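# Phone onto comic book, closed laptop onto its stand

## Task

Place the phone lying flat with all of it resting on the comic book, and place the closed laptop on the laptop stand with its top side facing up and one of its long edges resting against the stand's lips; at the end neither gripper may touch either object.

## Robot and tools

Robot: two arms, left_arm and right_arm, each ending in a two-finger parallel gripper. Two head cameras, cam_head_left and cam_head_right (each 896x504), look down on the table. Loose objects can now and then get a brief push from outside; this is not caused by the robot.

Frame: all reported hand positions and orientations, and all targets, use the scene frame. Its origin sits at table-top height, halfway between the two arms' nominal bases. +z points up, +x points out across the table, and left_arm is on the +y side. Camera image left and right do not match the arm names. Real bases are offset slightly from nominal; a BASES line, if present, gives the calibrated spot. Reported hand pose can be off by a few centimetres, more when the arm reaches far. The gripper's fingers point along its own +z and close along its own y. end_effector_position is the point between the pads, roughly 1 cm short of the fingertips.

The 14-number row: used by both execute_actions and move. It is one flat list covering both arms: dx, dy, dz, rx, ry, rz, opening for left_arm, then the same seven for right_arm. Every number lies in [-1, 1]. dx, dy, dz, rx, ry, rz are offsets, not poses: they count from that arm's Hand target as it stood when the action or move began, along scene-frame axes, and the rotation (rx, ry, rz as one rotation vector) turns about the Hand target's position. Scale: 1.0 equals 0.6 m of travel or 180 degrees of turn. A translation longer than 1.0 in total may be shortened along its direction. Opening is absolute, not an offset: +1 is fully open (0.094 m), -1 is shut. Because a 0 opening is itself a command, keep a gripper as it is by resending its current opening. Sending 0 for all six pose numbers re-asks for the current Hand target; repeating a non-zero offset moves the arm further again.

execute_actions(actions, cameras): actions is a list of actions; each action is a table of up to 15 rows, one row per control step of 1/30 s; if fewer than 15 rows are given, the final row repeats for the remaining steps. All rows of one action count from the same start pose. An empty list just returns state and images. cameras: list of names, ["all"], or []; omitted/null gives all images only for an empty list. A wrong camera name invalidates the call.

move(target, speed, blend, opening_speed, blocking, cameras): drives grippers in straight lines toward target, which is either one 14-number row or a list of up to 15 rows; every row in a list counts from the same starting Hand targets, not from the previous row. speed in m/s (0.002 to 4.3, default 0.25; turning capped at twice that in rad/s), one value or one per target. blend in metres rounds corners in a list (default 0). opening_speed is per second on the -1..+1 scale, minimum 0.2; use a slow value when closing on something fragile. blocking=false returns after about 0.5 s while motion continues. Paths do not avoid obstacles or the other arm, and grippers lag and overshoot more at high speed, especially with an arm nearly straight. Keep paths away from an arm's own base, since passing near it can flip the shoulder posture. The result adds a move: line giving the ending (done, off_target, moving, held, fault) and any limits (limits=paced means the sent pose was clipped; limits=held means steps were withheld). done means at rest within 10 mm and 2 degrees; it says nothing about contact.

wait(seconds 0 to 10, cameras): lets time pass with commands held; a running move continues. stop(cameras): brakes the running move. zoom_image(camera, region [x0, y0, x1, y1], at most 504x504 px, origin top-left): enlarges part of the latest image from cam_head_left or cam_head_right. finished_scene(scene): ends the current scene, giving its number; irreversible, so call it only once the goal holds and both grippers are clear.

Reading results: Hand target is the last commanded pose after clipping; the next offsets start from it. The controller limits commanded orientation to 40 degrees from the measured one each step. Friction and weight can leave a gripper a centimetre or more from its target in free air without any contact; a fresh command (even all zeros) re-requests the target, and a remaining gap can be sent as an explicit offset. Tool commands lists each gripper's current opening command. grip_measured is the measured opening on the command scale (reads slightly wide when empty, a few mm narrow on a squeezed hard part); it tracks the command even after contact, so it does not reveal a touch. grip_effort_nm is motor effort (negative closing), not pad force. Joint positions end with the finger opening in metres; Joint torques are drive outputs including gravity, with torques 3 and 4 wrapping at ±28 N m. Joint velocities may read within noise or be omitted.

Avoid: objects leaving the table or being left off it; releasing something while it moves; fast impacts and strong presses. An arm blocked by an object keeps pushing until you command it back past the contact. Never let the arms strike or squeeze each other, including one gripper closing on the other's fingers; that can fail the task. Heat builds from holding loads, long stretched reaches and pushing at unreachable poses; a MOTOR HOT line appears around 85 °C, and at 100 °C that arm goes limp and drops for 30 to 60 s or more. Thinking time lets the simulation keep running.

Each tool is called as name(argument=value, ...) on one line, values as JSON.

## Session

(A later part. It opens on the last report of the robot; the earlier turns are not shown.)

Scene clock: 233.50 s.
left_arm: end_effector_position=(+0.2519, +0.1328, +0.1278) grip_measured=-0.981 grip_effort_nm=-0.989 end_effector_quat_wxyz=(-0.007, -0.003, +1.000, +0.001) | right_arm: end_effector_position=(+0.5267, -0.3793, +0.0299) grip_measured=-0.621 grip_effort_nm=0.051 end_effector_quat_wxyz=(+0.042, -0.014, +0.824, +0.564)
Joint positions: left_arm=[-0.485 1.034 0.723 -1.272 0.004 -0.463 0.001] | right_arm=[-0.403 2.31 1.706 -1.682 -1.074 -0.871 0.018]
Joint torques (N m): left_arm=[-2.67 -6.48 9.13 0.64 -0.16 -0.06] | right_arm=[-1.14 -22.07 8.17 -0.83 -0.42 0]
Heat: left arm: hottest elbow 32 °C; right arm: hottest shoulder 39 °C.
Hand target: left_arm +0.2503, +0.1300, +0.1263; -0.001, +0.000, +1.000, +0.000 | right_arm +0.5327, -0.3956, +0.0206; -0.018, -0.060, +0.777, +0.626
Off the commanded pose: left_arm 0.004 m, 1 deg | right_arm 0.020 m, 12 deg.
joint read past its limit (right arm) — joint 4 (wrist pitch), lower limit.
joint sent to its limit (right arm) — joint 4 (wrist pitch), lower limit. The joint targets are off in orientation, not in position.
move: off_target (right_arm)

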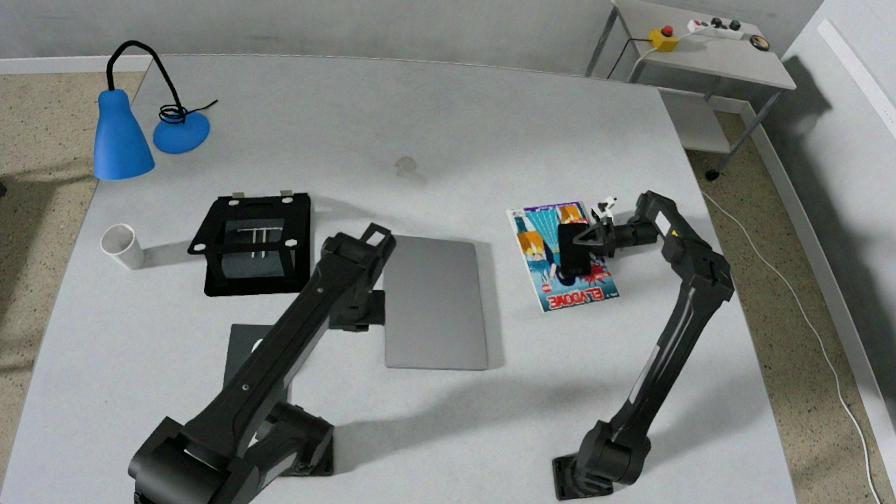

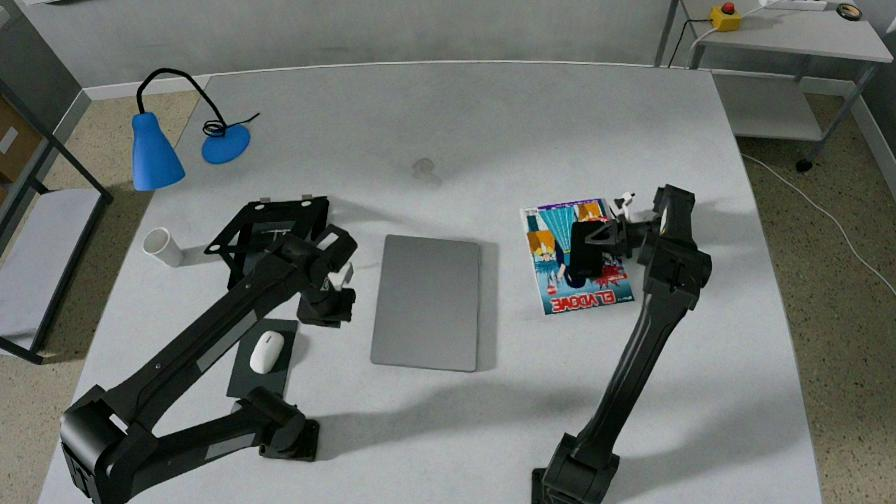

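move(target=[0,0,0,0,0,0,-1,0,-0.11,0.008,0,0,0,-0.62], speed=0.4, cameras=["all"])

zoom_image(camera="cam_head_left", region=[520, 170, 660, 310])

zoom_image(camera="cam_head_right", region=[520, 170, 660, 310])

Scene clock: 239.03 s.
left_arm: end_effector_position=(+0.2519, +0.1328, +0.1278) grip_measured=-0.981 grip_effort_nm=-0.989 end_effector_quat_wxyz=(-0.007, -0.003, +1.000, +0.001) | right_arm: end_effector_position=(+0.5200, -0.4602, +0.0323) grip_measured=-0.621 grip_effort_nm=0.056 end_effector_quat_wxyz=(+0.078, +0.017, +0.839, +0.538)
Joint positions: left_arm=[-0.485 1.034 0.723 -1.272 0.004 -0.463 0.001] | right_arm=[-0.533 2.315 1.755 -1.682 -1.022 -0.873 0.018]
Joint torques (N m): left_arm=[-3.02 -6.89 9.21 0.79 -0.12 -0.06] | right_arm=[1.08 -22.53 9.43 -0.8 -0.42 0.13]
Heat: left arm: hottest elbow 32 °C; right arm: hottest shoulder 39 °C.
Hand target: left_arm +0.2503, +0.1300, +0.1263; -0.001, +0.000, +1.000, +0.000 | right_arm +0.5327, -0.4617, +0.0255; -0.018, -0.060, +0.777, +0.626
Off the commanded pose: left_arm 0.004 m, 1 deg | right_arm 0.015 m, 19 deg.
joint read past its limit (right arm) — joint 4 (wrist pitch), lower limit.
joint sent to its limit (right arm) — joint 4 (wrist pitch), lower limit. The joint targets are off in orientation, not in position.
move: off_target (right_arm)

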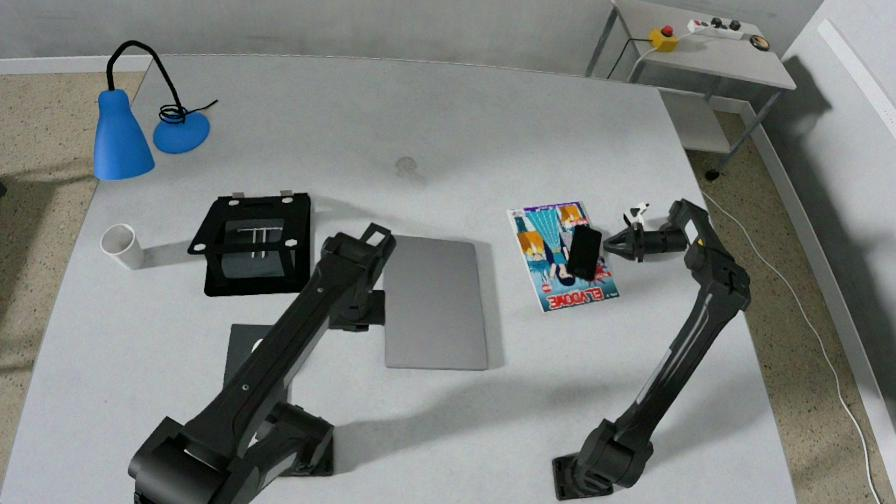

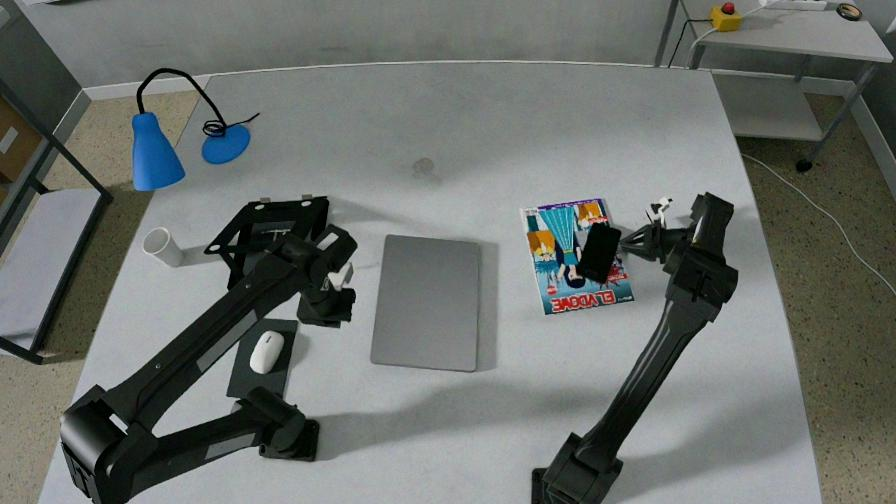

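Scaled by 3.600.

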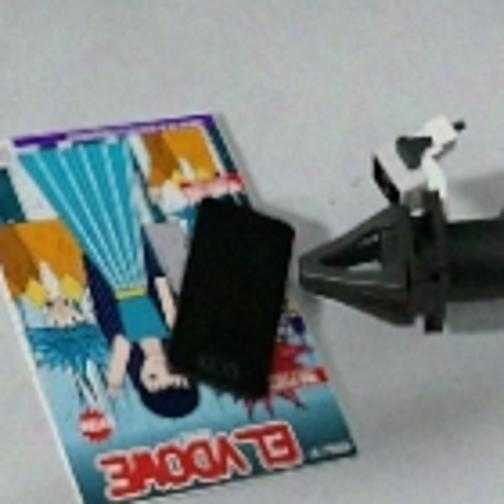

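Scaled by 3.600.

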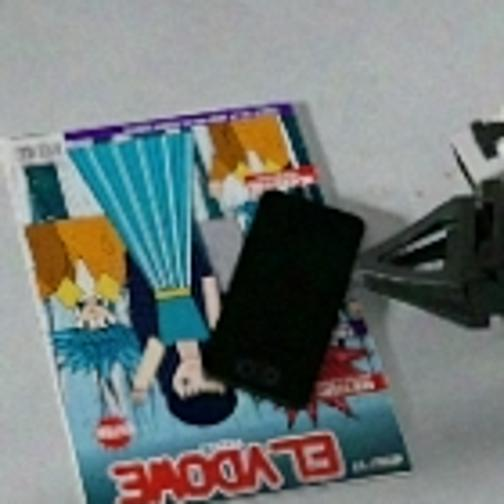

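move(target=[0,0,0,0,0,0,-1,0,-0.03,0.06,-0.18,0,0.03,-1], cameras=["all"])

zoom_image(camera="cam_head_left", region=[520, 170, 660, 310])

zoom_image(camera="cam_head_right", region=[520, 170, 660, 310])

Scene clock: 247.93 s.
left_arm: end_effector_position=(+0.2519, +0.1328, +0.1278) grip_measured=-0.981 grip_effort_nm=-0.989 end_effector_quat_wxyz=(-0.007, -0.003, +1.000, +0.001) | right_arm: end_effector_position=(+0.5148, -0.4765, +0.0431) grip_measured=-0.991 grip_effort_nm=-0.491 end_effector_quat_wxyz=(-0.037, -0.062, +0.927, +0.367)
Joint positions: left_arm=[-0.485 1.034 0.723 -1.272 0.004 -0.463 0.001] | right_arm=[-0.471 2.257 1.86 -1.682 -0.587 -0.755 0]
Joint torques (N m): left_arm=[-2.26 -6.71 9.28 0.59 -0.19 -0.11] | right_arm=[1.08 -25.52 10.58 -0.68 -0.22 0.22]
Heat: left arm: hottest elbow 32 °C; right arm: hottest shoulder 39 °C.
Hand target: left_arm +0.2503, +0.1300, +0.1263; -0.001, +0.000, +1.000, +0.000 | right_arm +0.5328, -0.4796, +0.0616; -0.063, -0.088, +0.917, +0.383
Off the commanded pose: left_arm 0.004 m, 1 deg | right_arm 0.026 m, 5 deg.
joint read past its limit (right arm) — joint 4 (wrist pitch), lower limit.
joint sent to its limit (right arm) — joint 4 (wrist pitch), lower limit. The joint targets are off in orientation, not in position.
move: off_target (right_arm)

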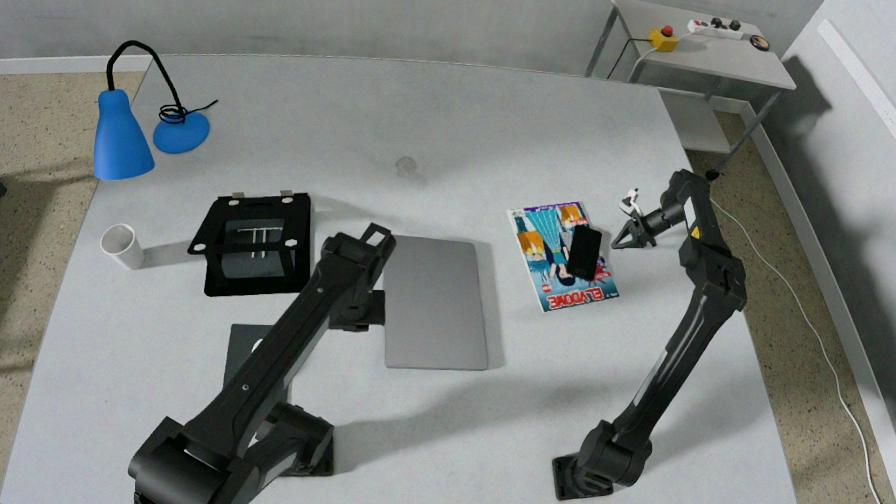

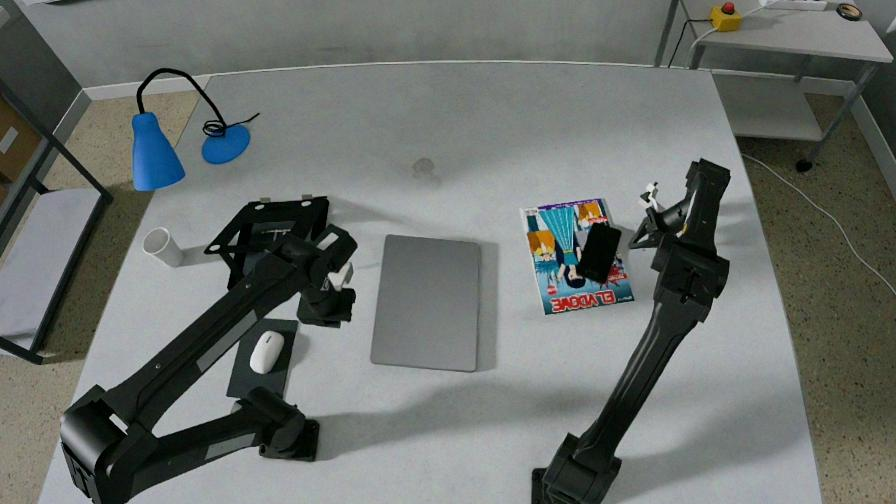

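Scaled by 3.600.

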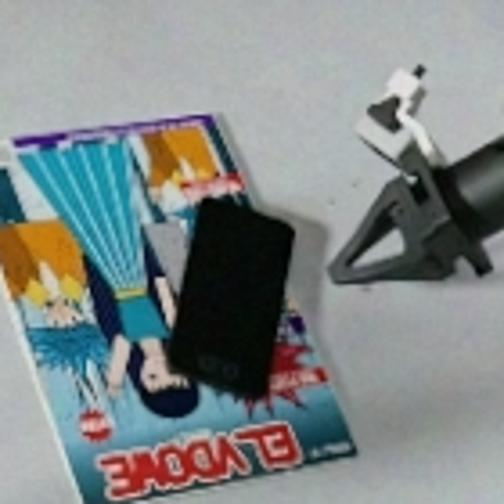

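Scaled by 3.600.

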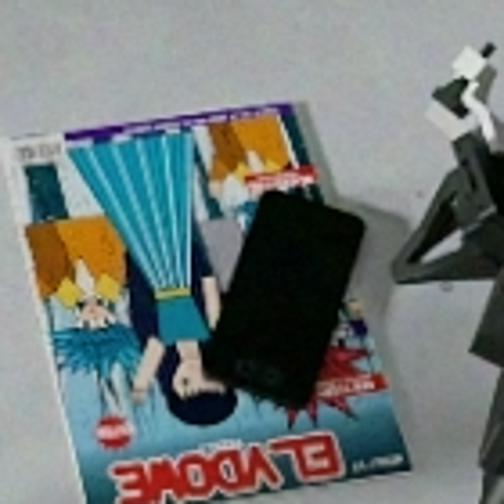

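move(target=[0,0,0,0,0,0,-1,0.055,-0.005,-0.045,0,0,0,-1], speed=0.1, cameras=["all"])

zoom_image(camera="cam_head_left", region=[520, 170, 660, 310])

zoom_image(camera="cam_head_right", region=[520, 170, 660, 310])

Scene clock: 253.17 s.
left_arm: end_effector_position=(+0.2519, +0.1328, +0.1278) grip_measured=-0.981 grip_effort_nm=-0.989 end_effector_quat_wxyz=(-0.007, -0.003, +1.000, +0.001) | right_arm: end_effector_position=(+0.5492, -0.4824, +0.0348) grip_measured=-0.991 grip_effort_nm=-0.491 end_effector_quat_wxyz=(-0.021, -0.065, +0.932, +0.357)
Joint positions: left_arm=[-0.485 1.034 0.723 -1.272 0.004 -0.463 0.001] | right_arm=[-0.455 2.33 1.985 -1.682 -0.593 -0.732 0]
Joint torques (N m): left_arm=[-2.73 -6.83 9.13 0.55 -0.14 -0.09] | right_arm=[1.14 -24.53 10.96 -0.58 -0.38 0.19]
Heat: left arm: hottest elbow 32 °C; right arm: hottest shoulder 39 °C.
Hand target: left_arm +0.2503, +0.1300, +0.1263; -0.001, +0.000, +1.000, +0.000 | right_arm +0.5658, -0.4825, +0.0345; -0.063, -0.089, +0.917, +0.383
Off the commanded pose: left_arm 0.004 m, 1 deg | right_arm 0.017 m, 6 deg.
joint read past its limit (right arm) — joint 4 (wrist pitch), lower limit.
joint sent to its limit (right arm) — joint 4 (wrist pitch), lower limit. The joint targets are off in orientation, not in position.
move: off_target (right_arm)

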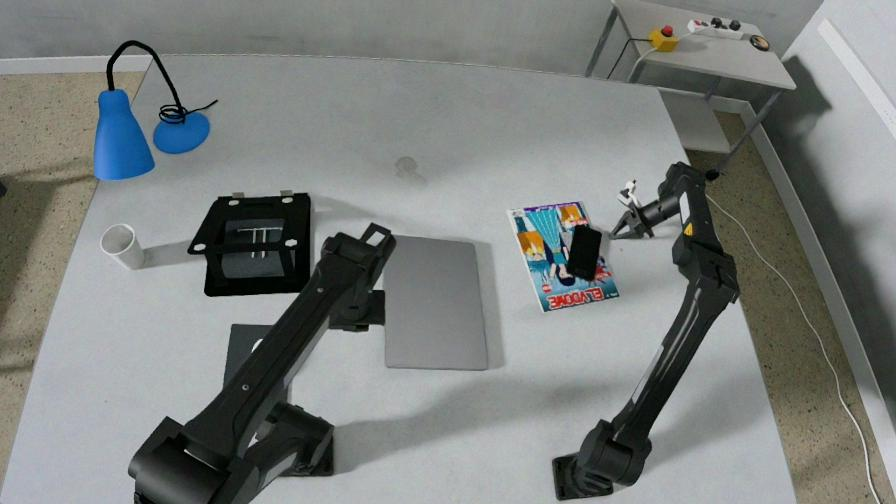

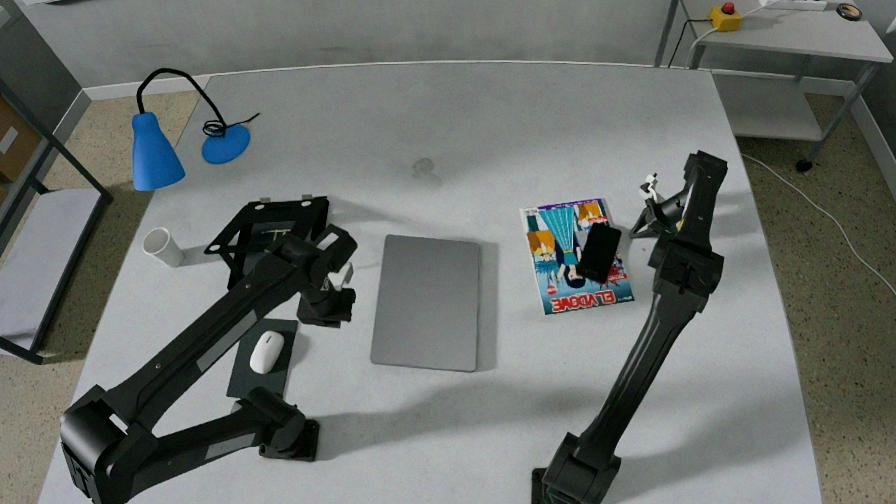

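Scaled by 3.600.

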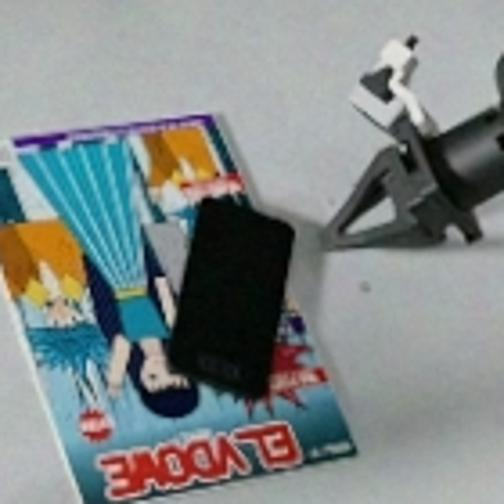

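Scaled by 3.600.

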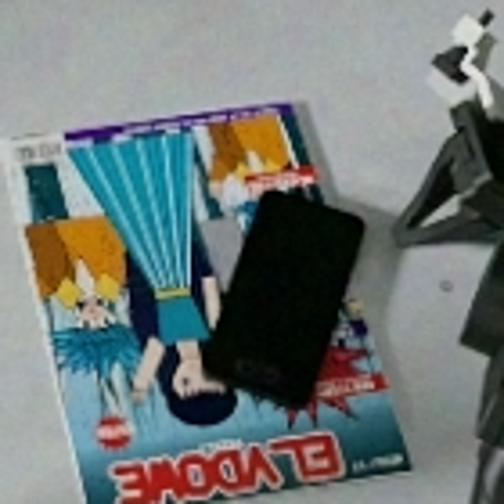

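move(target=[0,0,0,0,0,0,-1,0.0,-0.0,-0.032,0,0,0,-1], speed=0.08, cameras=["all"])

zoom_image(camera="cam_head_left", region=[520, 170, 660, 310])

zoom_image(camera="cam_head_right", region=[520, 170, 660, 310])

Scene clock: 257.73 s.
left_arm: end_effector_position=(+0.2519, +0.1328, +0.1278) grip_measured=-0.981 grip_effort_nm=-0.989 end_effector_quat_wxyz=(-0.007, -0.003, +1.000, +0.001) | right_arm: end_effector_position=(+0.5501, -0.4826, +0.0206) grip_measured=-0.991 grip_effort_nm=-0.496 end_effector_quat_wxyz=(-0.029, -0.063, +0.930, +0.361)
Joint positions: left_arm=[-0.485 1.034 0.723 -1.272 0.004 -0.463 0.001] | right_arm=[-0.455 2.361 1.997 -1.682 -0.593 -0.732 0]
Joint torques (N m): left_arm=[-2.32 -7.06 8.98 0.94 -0.15 -0.07] | right_arm=[1.2 -24.12 10.91 -0.62 -0.3 0.05]
Heat: left arm: hottest elbow 32 °C; right arm: hottest shoulder 39 °C.
Hand target: left_arm +0.2503, +0.1300, +0.1263; -0.001, +0.000, +1.000, +0.000 | right_arm +0.5658, -0.4825, +0.0152; -0.063, -0.089, +0.917, +0.383
Off the commanded pose: left_arm 0.004 m, 1 deg | right_arm 0.017 m, 6 deg.
joint read past its limit (right arm) — joint 4 (wrist pitch), lower limit.
joint sent to its limit (right arm) — joint 4 (wrist pitch), lower limit. The joint targets are off in orientation, not in position.
move: off_target (right_arm)

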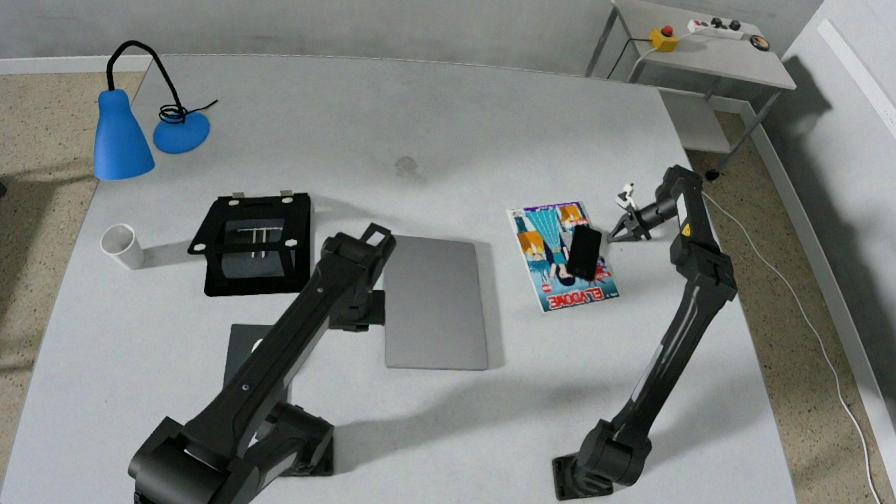

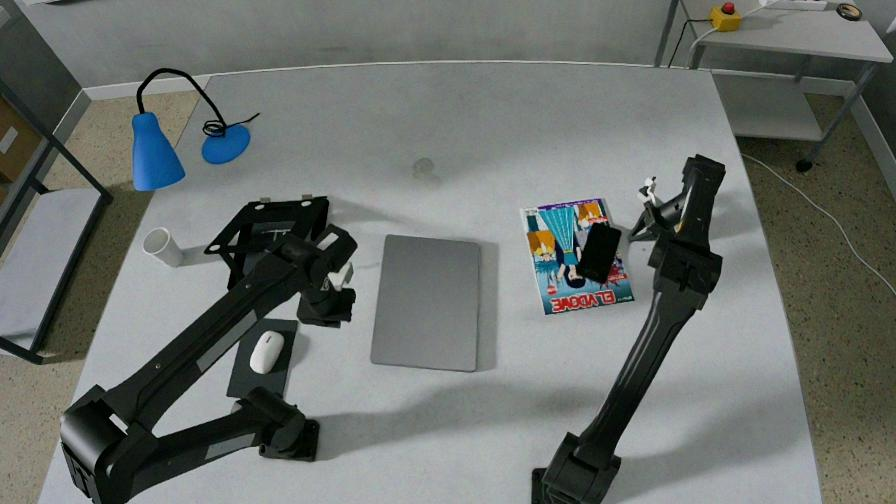

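Scaled by 3.600.

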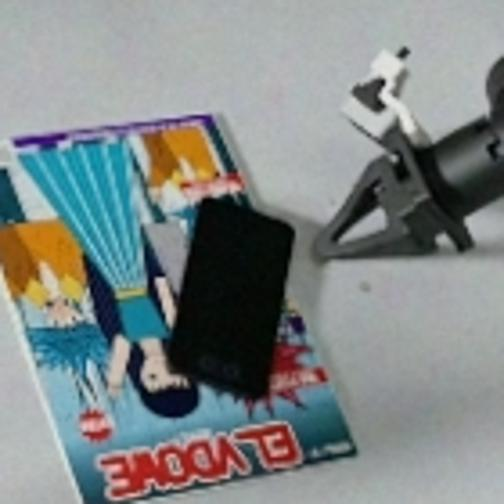

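Scaled by 3.600.

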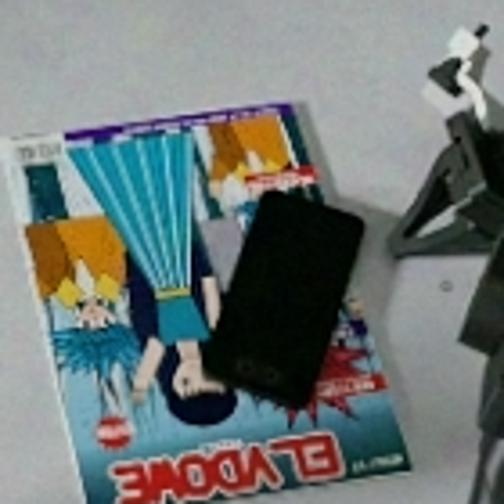

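move(target=[0,0,0,0,0,0,-1,0.0,0.08,0.003,0,0,0,-1], speed=0.06, cameras=["all"])

zoom_image(camera="cam_head_left", region=[520, 170, 660, 310])

zoom_image(camera="cam_head_right", region=[520, 170, 660, 310])

Scene clock: 263.10 s.
left_arm: end_effector_position=(+0.2519, +0.1328, +0.1278) grip_measured=-0.981 grip_effort_nm=-0.989 end_effector_quat_wxyz=(-0.007, -0.003, +1.000, +0.001) | right_arm: end_effector_position=(+0.5627, -0.4411, +0.0227) grip_measured=-0.991 grip_effort_nm=-0.491 end_effector_quat_wxyz=(-0.037, -0.081, +0.925, +0.369)
Joint positions: left_arm=[-0.485 1.034 0.723 -1.272 0.004 -0.463 0.001] | right_arm=[-0.389 2.361 1.997 -1.682 -0.619 -0.713 0]
Joint torques (N m): left_arm=[-3.19 -6.36 8.98 0.8 -0.15 -0.05] | right_arm=[1.32 -25.64 7.56 -0.62 -0.42 0.17]
Heat: left arm: hottest elbow 32 °C; right arm: hottest shoulder 39 °C.
Hand target: left_arm +0.2503, +0.1300, +0.1263; -0.001, +0.000, +1.000, +0.000 | right_arm +0.5658, -0.4346, +0.0170; -0.063, -0.089, +0.917, +0.383
Off the commanded pose: left_arm 0.004 m, 1 deg | right_arm 0.009 m, 4 deg.
joint read past its limit (right arm) — joint 4 (wrist pitch), lower limit.
joint sent to its limit (right arm) — joint 4 (wrist pitch), lower limit. The joint targets are off in orientation, not in position.
move: off_target (right_arm)

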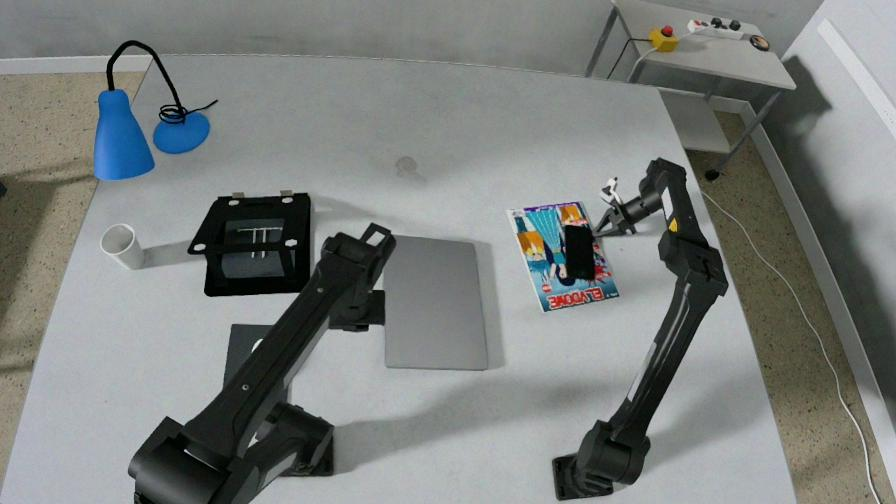

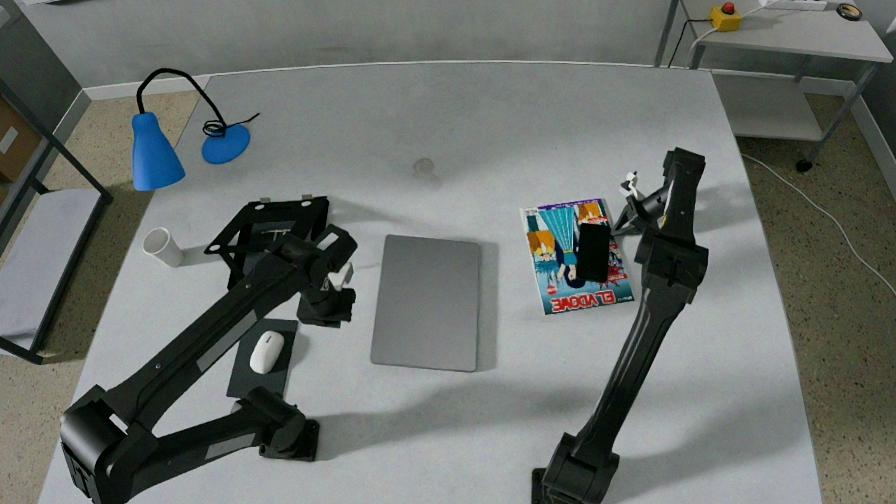

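Scaled by 3.600.

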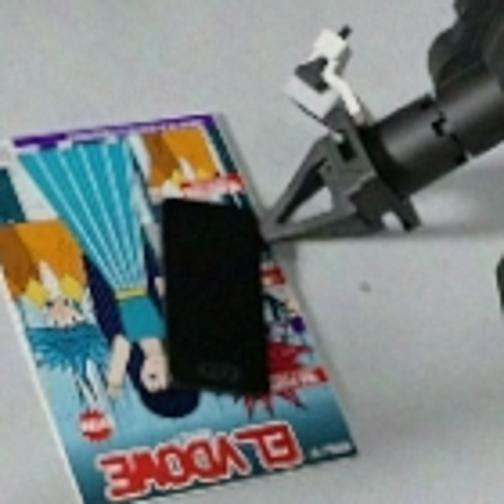

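Scaled by 3.600.

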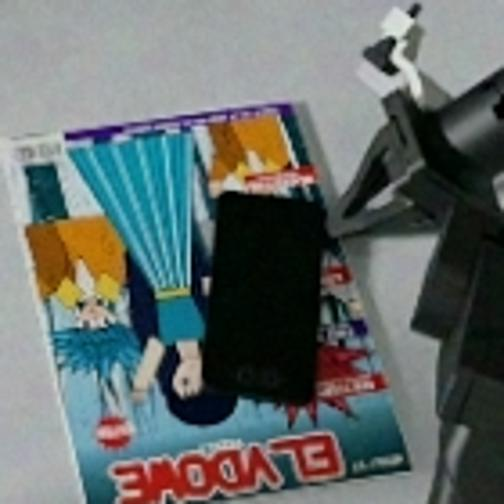

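move(target=[0,0,0,0,0,0,-1,-0.01,0.05,0.0,0,0,0,-1], speed=0.06, cameras=["all"])

zoom_image(camera="cam_head_left", region=[520, 170, 660, 310])

zoom_image(camera="cam_head_right", region=[520, 170, 660, 310])

Scene clock: 266.13 s.
left_arm: end_effector_position=(+0.2519, +0.1328, +0.1278) grip_measured=-0.981 grip_effort_nm=-0.994 end_effector_quat_wxyz=(-0.007, -0.003, +1.000, +0.001) | right_arm: end_effector_position=(+0.5633, -0.4136, +0.0196) grip_measured=-0.991 grip_effort_nm=-0.496 end_effector_quat_wxyz=(-0.050, -0.088, +0.920, +0.378)
Joint positions: left_arm=[-0.485 1.034 0.723 -1.272 0.004 -0.463 0.001] | right_arm=[-0.349 2.361 1.979 -1.682 -0.636 -0.7 0]
Joint torques (N m): left_arm=[-3.31 -6.42 9.13 0.83 -0.14 -0.02] | right_arm=[1.26 -26.87 5.67 -0.64 -0.39 0.22]
Heat: left arm: hottest elbow 32 °C; right arm: hottest shoulder 39 °C.
Hand target: left_arm +0.2503, +0.1300, +0.1263; -0.001, +0.000, +1.000, +0.000 | right_arm +0.5597, -0.4045, +0.0170; -0.063, -0.089, +0.917, +0.384
Off the commanded pose: left_arm 0.004 m, 1 deg | right_arm 0.010 m, 2 deg.
joint read past its limit (right arm) — joint 4 (wrist pitch), lower limit.
joint sent to its limit (right arm) — joint 4 (wrist pitch), lower limit. The joint targets still meet the commanded pose.
move: done

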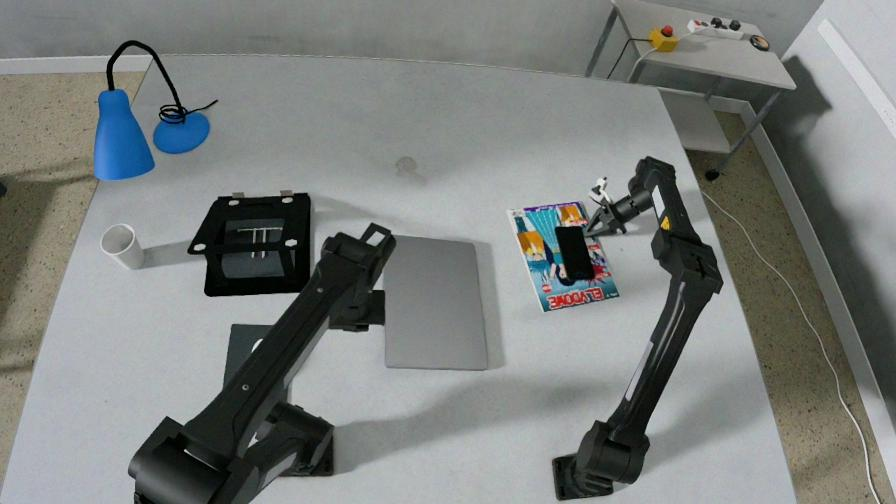

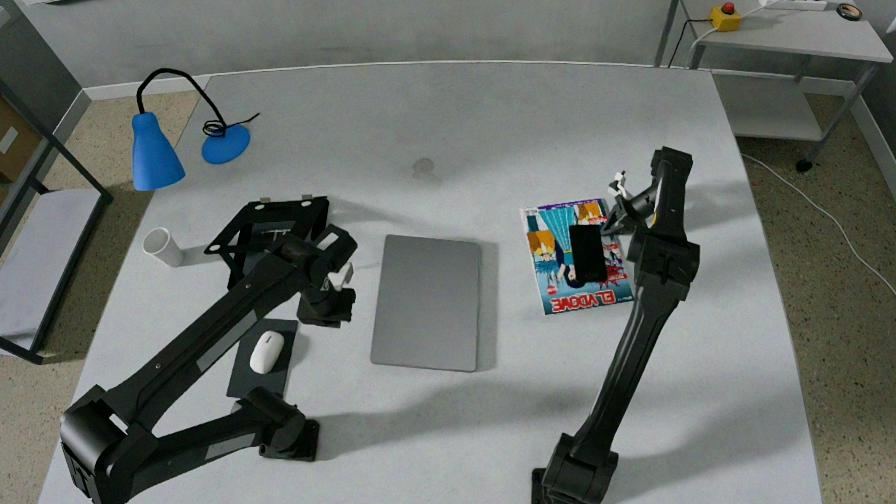

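Scaled by 3.600.

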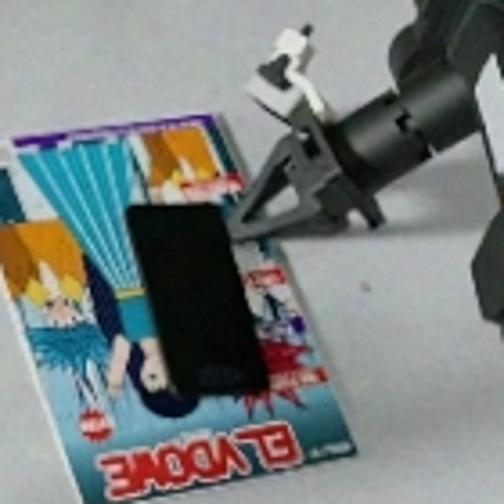

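Scaled by 3.600.

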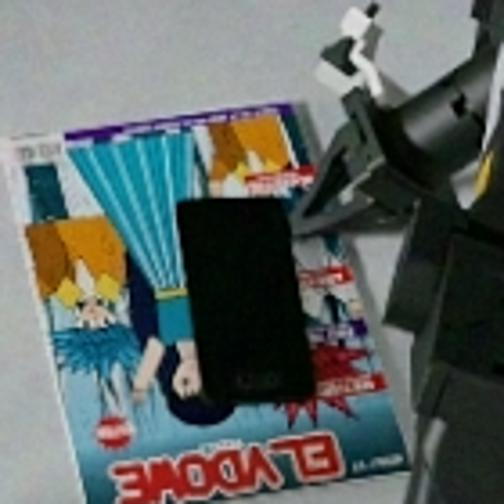

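move(target=[[0,0.1,0.15,0,0,0,-1,0,-0.08,0.12,0,0,0,-1],[-0.08,0.6,0.2,0,0,0,-1,-0.06,0.15,0.25,-0.251,-0.041,-0.058,-1],[-0.08,0.6,0.2,0,0,0,-1,-0.133,0.324,0.205,-0.251,-0.041,-0.058,-1]], blend=[0.02,0.04,0], cameras=["all"])

zoom_image(camera="cam_head_left", region=[360, 180, 620, 380])

zoom_image(camera="cam_head_right", region=[360, 180, 620, 380])

Scene clock: 337.13 s.
left_arm: end_effector_position=(+0.1920, +0.4689, +0.2229) grip_measured=-0.981 grip_effort_nm=-0.989 end_effector_quat_wxyz=(-0.022, +0.003, +0.999, -0.026) | right_arm: end_effector_position=(+0.4820, -0.2095, +0.1347) grip_measured=-0.991 grip_effort_nm=-0.491 end_effector_quat_wxyz=(-0.010, -0.004, +1.000, -0.001)
Joint positions: left_arm=[0.921 1.109 1.026 -1.556 -0.006 0.956 0.001] | right_arm=[0.188 1.758 1.468 -1.299 -0.002 0.186 0]
Joint torques (N m): left_arm=[-0.67 -7.36 16.88 0.34 0.13 0.09] | right_arm=[0.38 -21.07 6.97 0.38 0.12 0.2]
Heat: left arm: hottest elbow 33 °C; right arm: hottest shoulder 40 °C.
Hand target: left_arm +0.2023, +0.4901, +0.2461; -0.001, +0.000, +1.000, +0.000 | right_arm +0.4799, -0.2102, +0.1400; +0.000, +0.000, +1.000, +0.000
Off the commanded pose: left_arm 0.033 m, 4 deg | right_arm 0.006 m, 1 deg.
move: off_target (left_arm)

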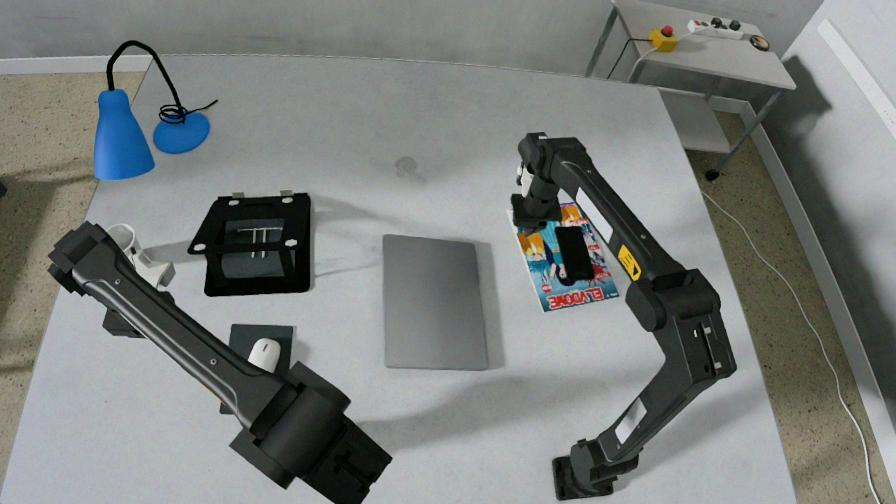

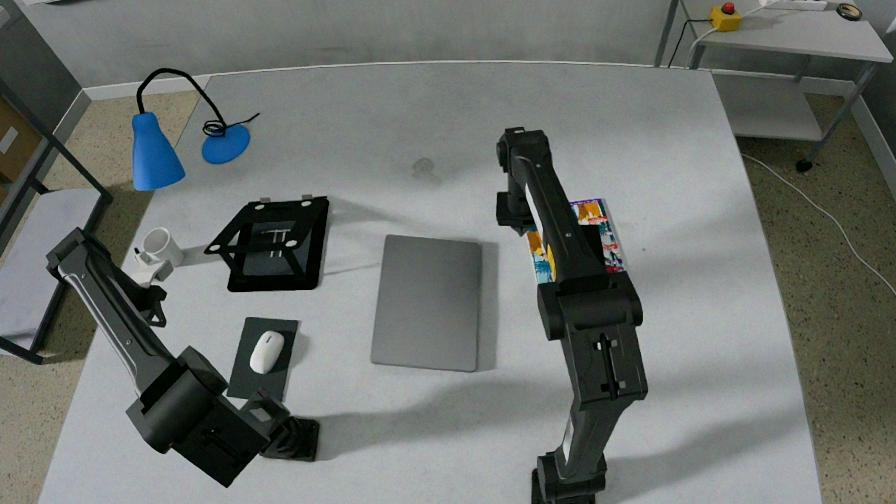

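Scaled by 1.938.

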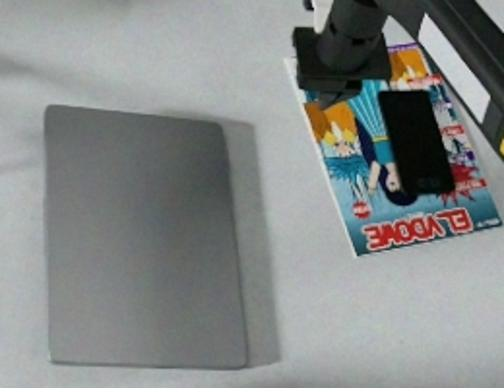

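Scaled by 1.938.

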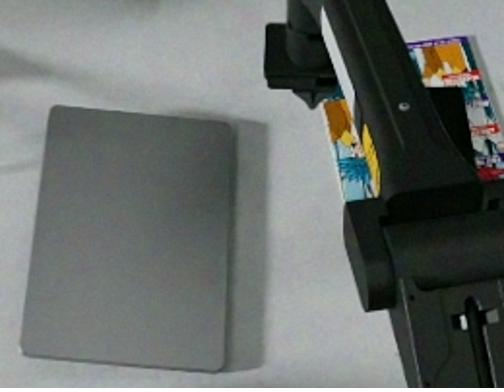

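move(target=[0,0,0,0,0,0,-1,0.015,0.08,-0.18,0,0,0,-1], speed=0.15, cameras=["all"])

zoom_image(camera="cam_head_left", region=[360, 180, 620, 380])

zoom_image(camera="cam_head_right", region=[360, 180, 620, 380])

Scene clock: 342.83 s.
left_arm: end_effector_position=(+0.1920, +0.4689, +0.2229) grip_measured=-0.981 grip_effort_nm=-0.994 end_effector_quat_wxyz=(-0.022, +0.003, +0.999, -0.026) | right_arm: end_effector_position=(+0.4912, -0.1667, +0.0441) grip_measured=-0.991 grip_effort_nm=-0.496 end_effector_quat_wxyz=(+0.006, +0.001, +1.000, +0.003)
Joint positions: left_arm=[0.921 1.109 1.026 -1.556 -0.006 0.956 0.001] | right_arm=[0.263 1.875 1.379 -1.062 -0.002 0.27 0]
Joint torques (N m): left_arm=[-0.38 -7.12 16.95 0.32 0.17 0.07] | right_arm=[1.03 -18.2 7.04 0.49 0.11 0.18]
Motor temperatures (°C): left_arm=[23 25 34 24 27 24 30] | right_arm=[27 41 34 25 24 23 26]
Heat: left arm: hottest elbow 34 °C; right arm: hottest shoulder 41 °C.
Hand target: left_arm +0.2023, +0.4901, +0.2461; -0.001, +0.000, +1.000, +0.000 | right_arm +0.4890, -0.1622, +0.0321; +0.000, +0.000, +1.000, +0.000
Off the commanded pose: left_arm 0.033 m, 4 deg | right_arm 0.013 m, 1 deg.
move: off_target (left_arm, right_arm)

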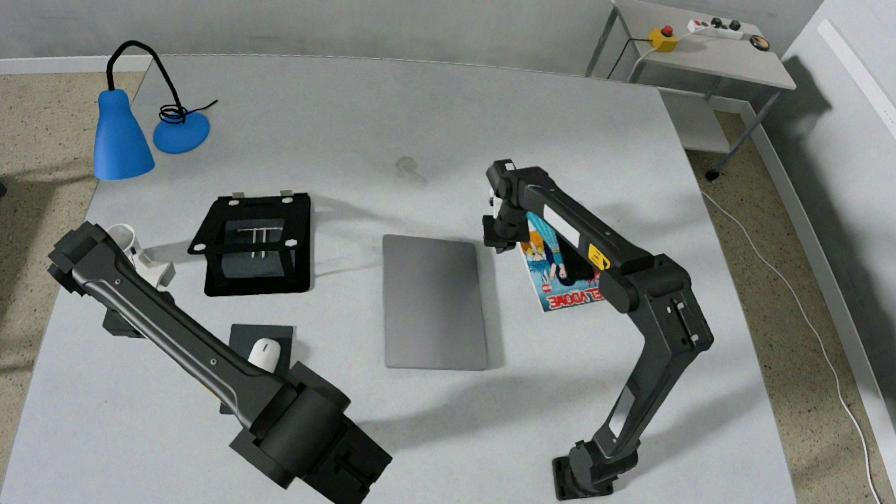

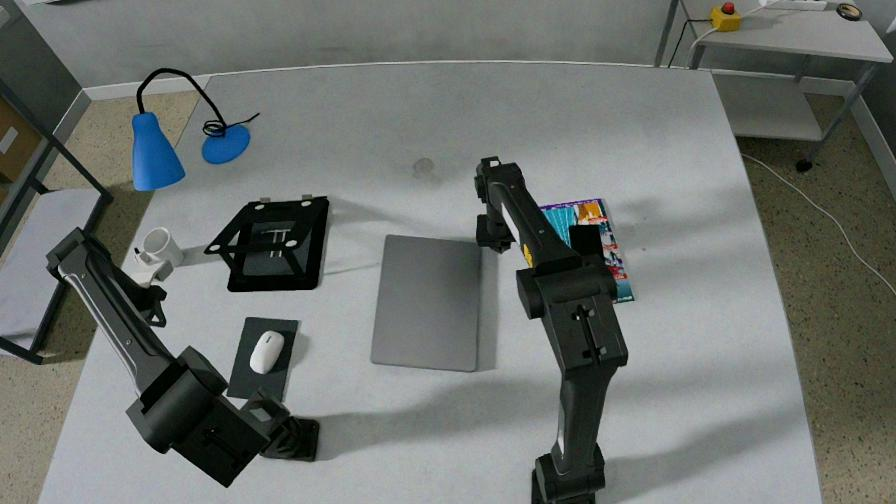

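Scaled by 1.938.

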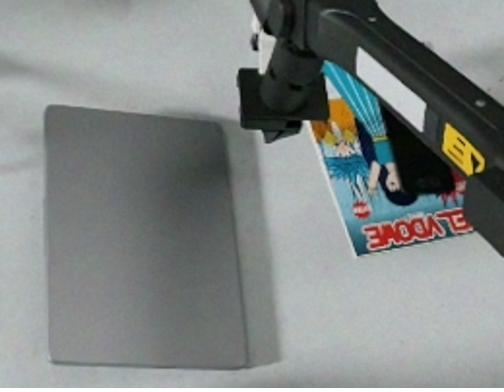

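Scaled by 1.938.

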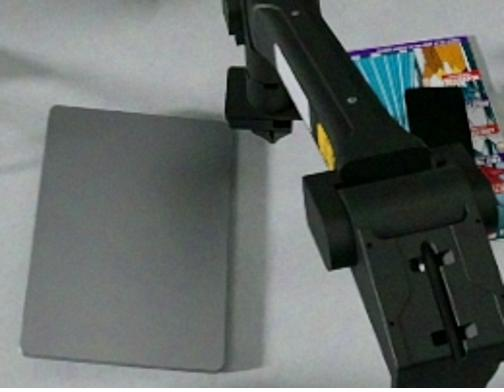

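move(target=[[0,0,0,0,0,0,-1,0,0,-0.037,0,0,0,-1],[0,0,0,0,0,0,-1,0.01,0.1,-0.035,0,0,0,-1],[0,0,0,0,0,0,-1,0.005,0.22,-0.035,0,0,0,-1]], speed=[0.1,0.08,0.1], cameras=["all"])

zoom_image(camera="cam_head_left", region=[330, 180, 590, 380])

zoom_image(camera="cam_head_right", region=[330, 180, 590, 380])

Scene clock: 348.73 s.
left_arm: end_effector_position=(+0.1920, +0.4689, +0.2229) grip_measured=-0.981 grip_effort_nm=-0.989 end_effector_quat_wxyz=(-0.022, +0.003, +0.999, -0.026) | right_arm: end_effector_position=(+0.4907, -0.0550, +0.0181) grip_measured=-0.991 grip_effort_nm=-0.486 end_effector_quat_wxyz=(+0.007, +0.012, +1.000, -0.005)
Joint positions: left_arm=[0.921 1.109 1.026 -1.556 -0.006 0.956 0.001] | right_arm=[0.455 1.999 1.5 -1.063 0.015 0.484 0]
Joint torques (N m): left_arm=[0.5 -7.12 16.91 0.44 0.15 0.09] | right_arm=[2.67 -19.19 10.58 -0.42 -0.44 0.2]
Heat: left arm: hottest elbow 36 °C; right arm: hottest shoulder 41 °C.
Hand target: left_arm +0.2023, +0.4901, +0.2461; -0.001, +0.000, +1.000, +0.000 | right_arm +0.4920, -0.0302, +0.0110; +0.000, +0.000, +1.000, +0.000
Off the commanded pose: left_arm 0.033 m, 4 deg | right_arm 0.026 m, 2 deg.
move: off_target (left_arm, right_arm)

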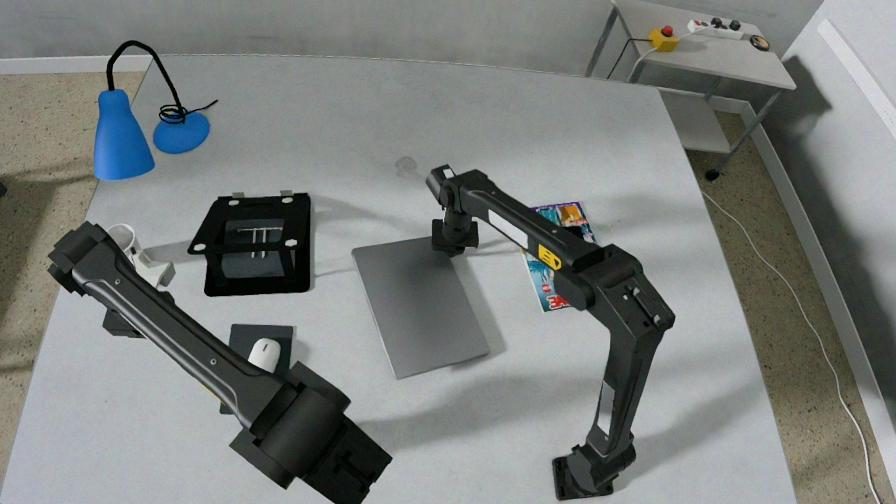

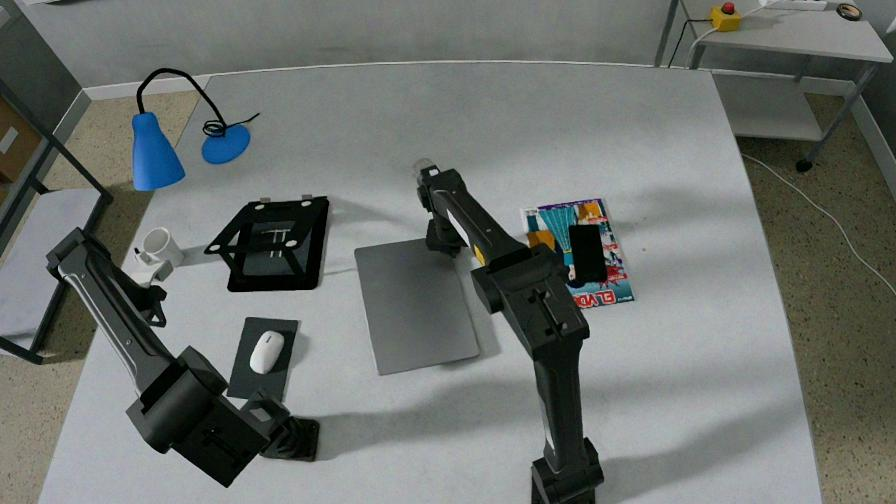

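Scaled by 1.938.

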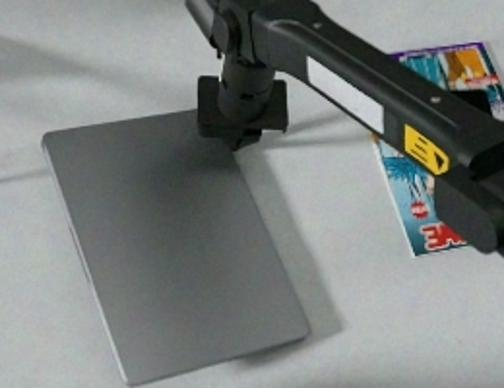

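Scaled by 1.938.

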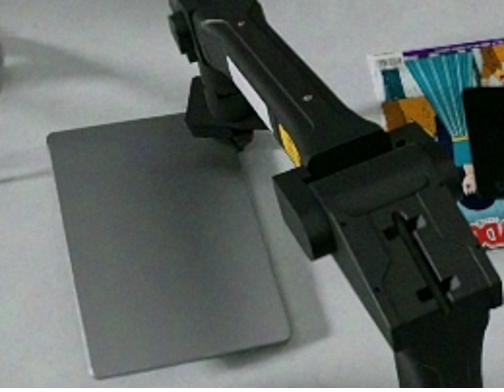

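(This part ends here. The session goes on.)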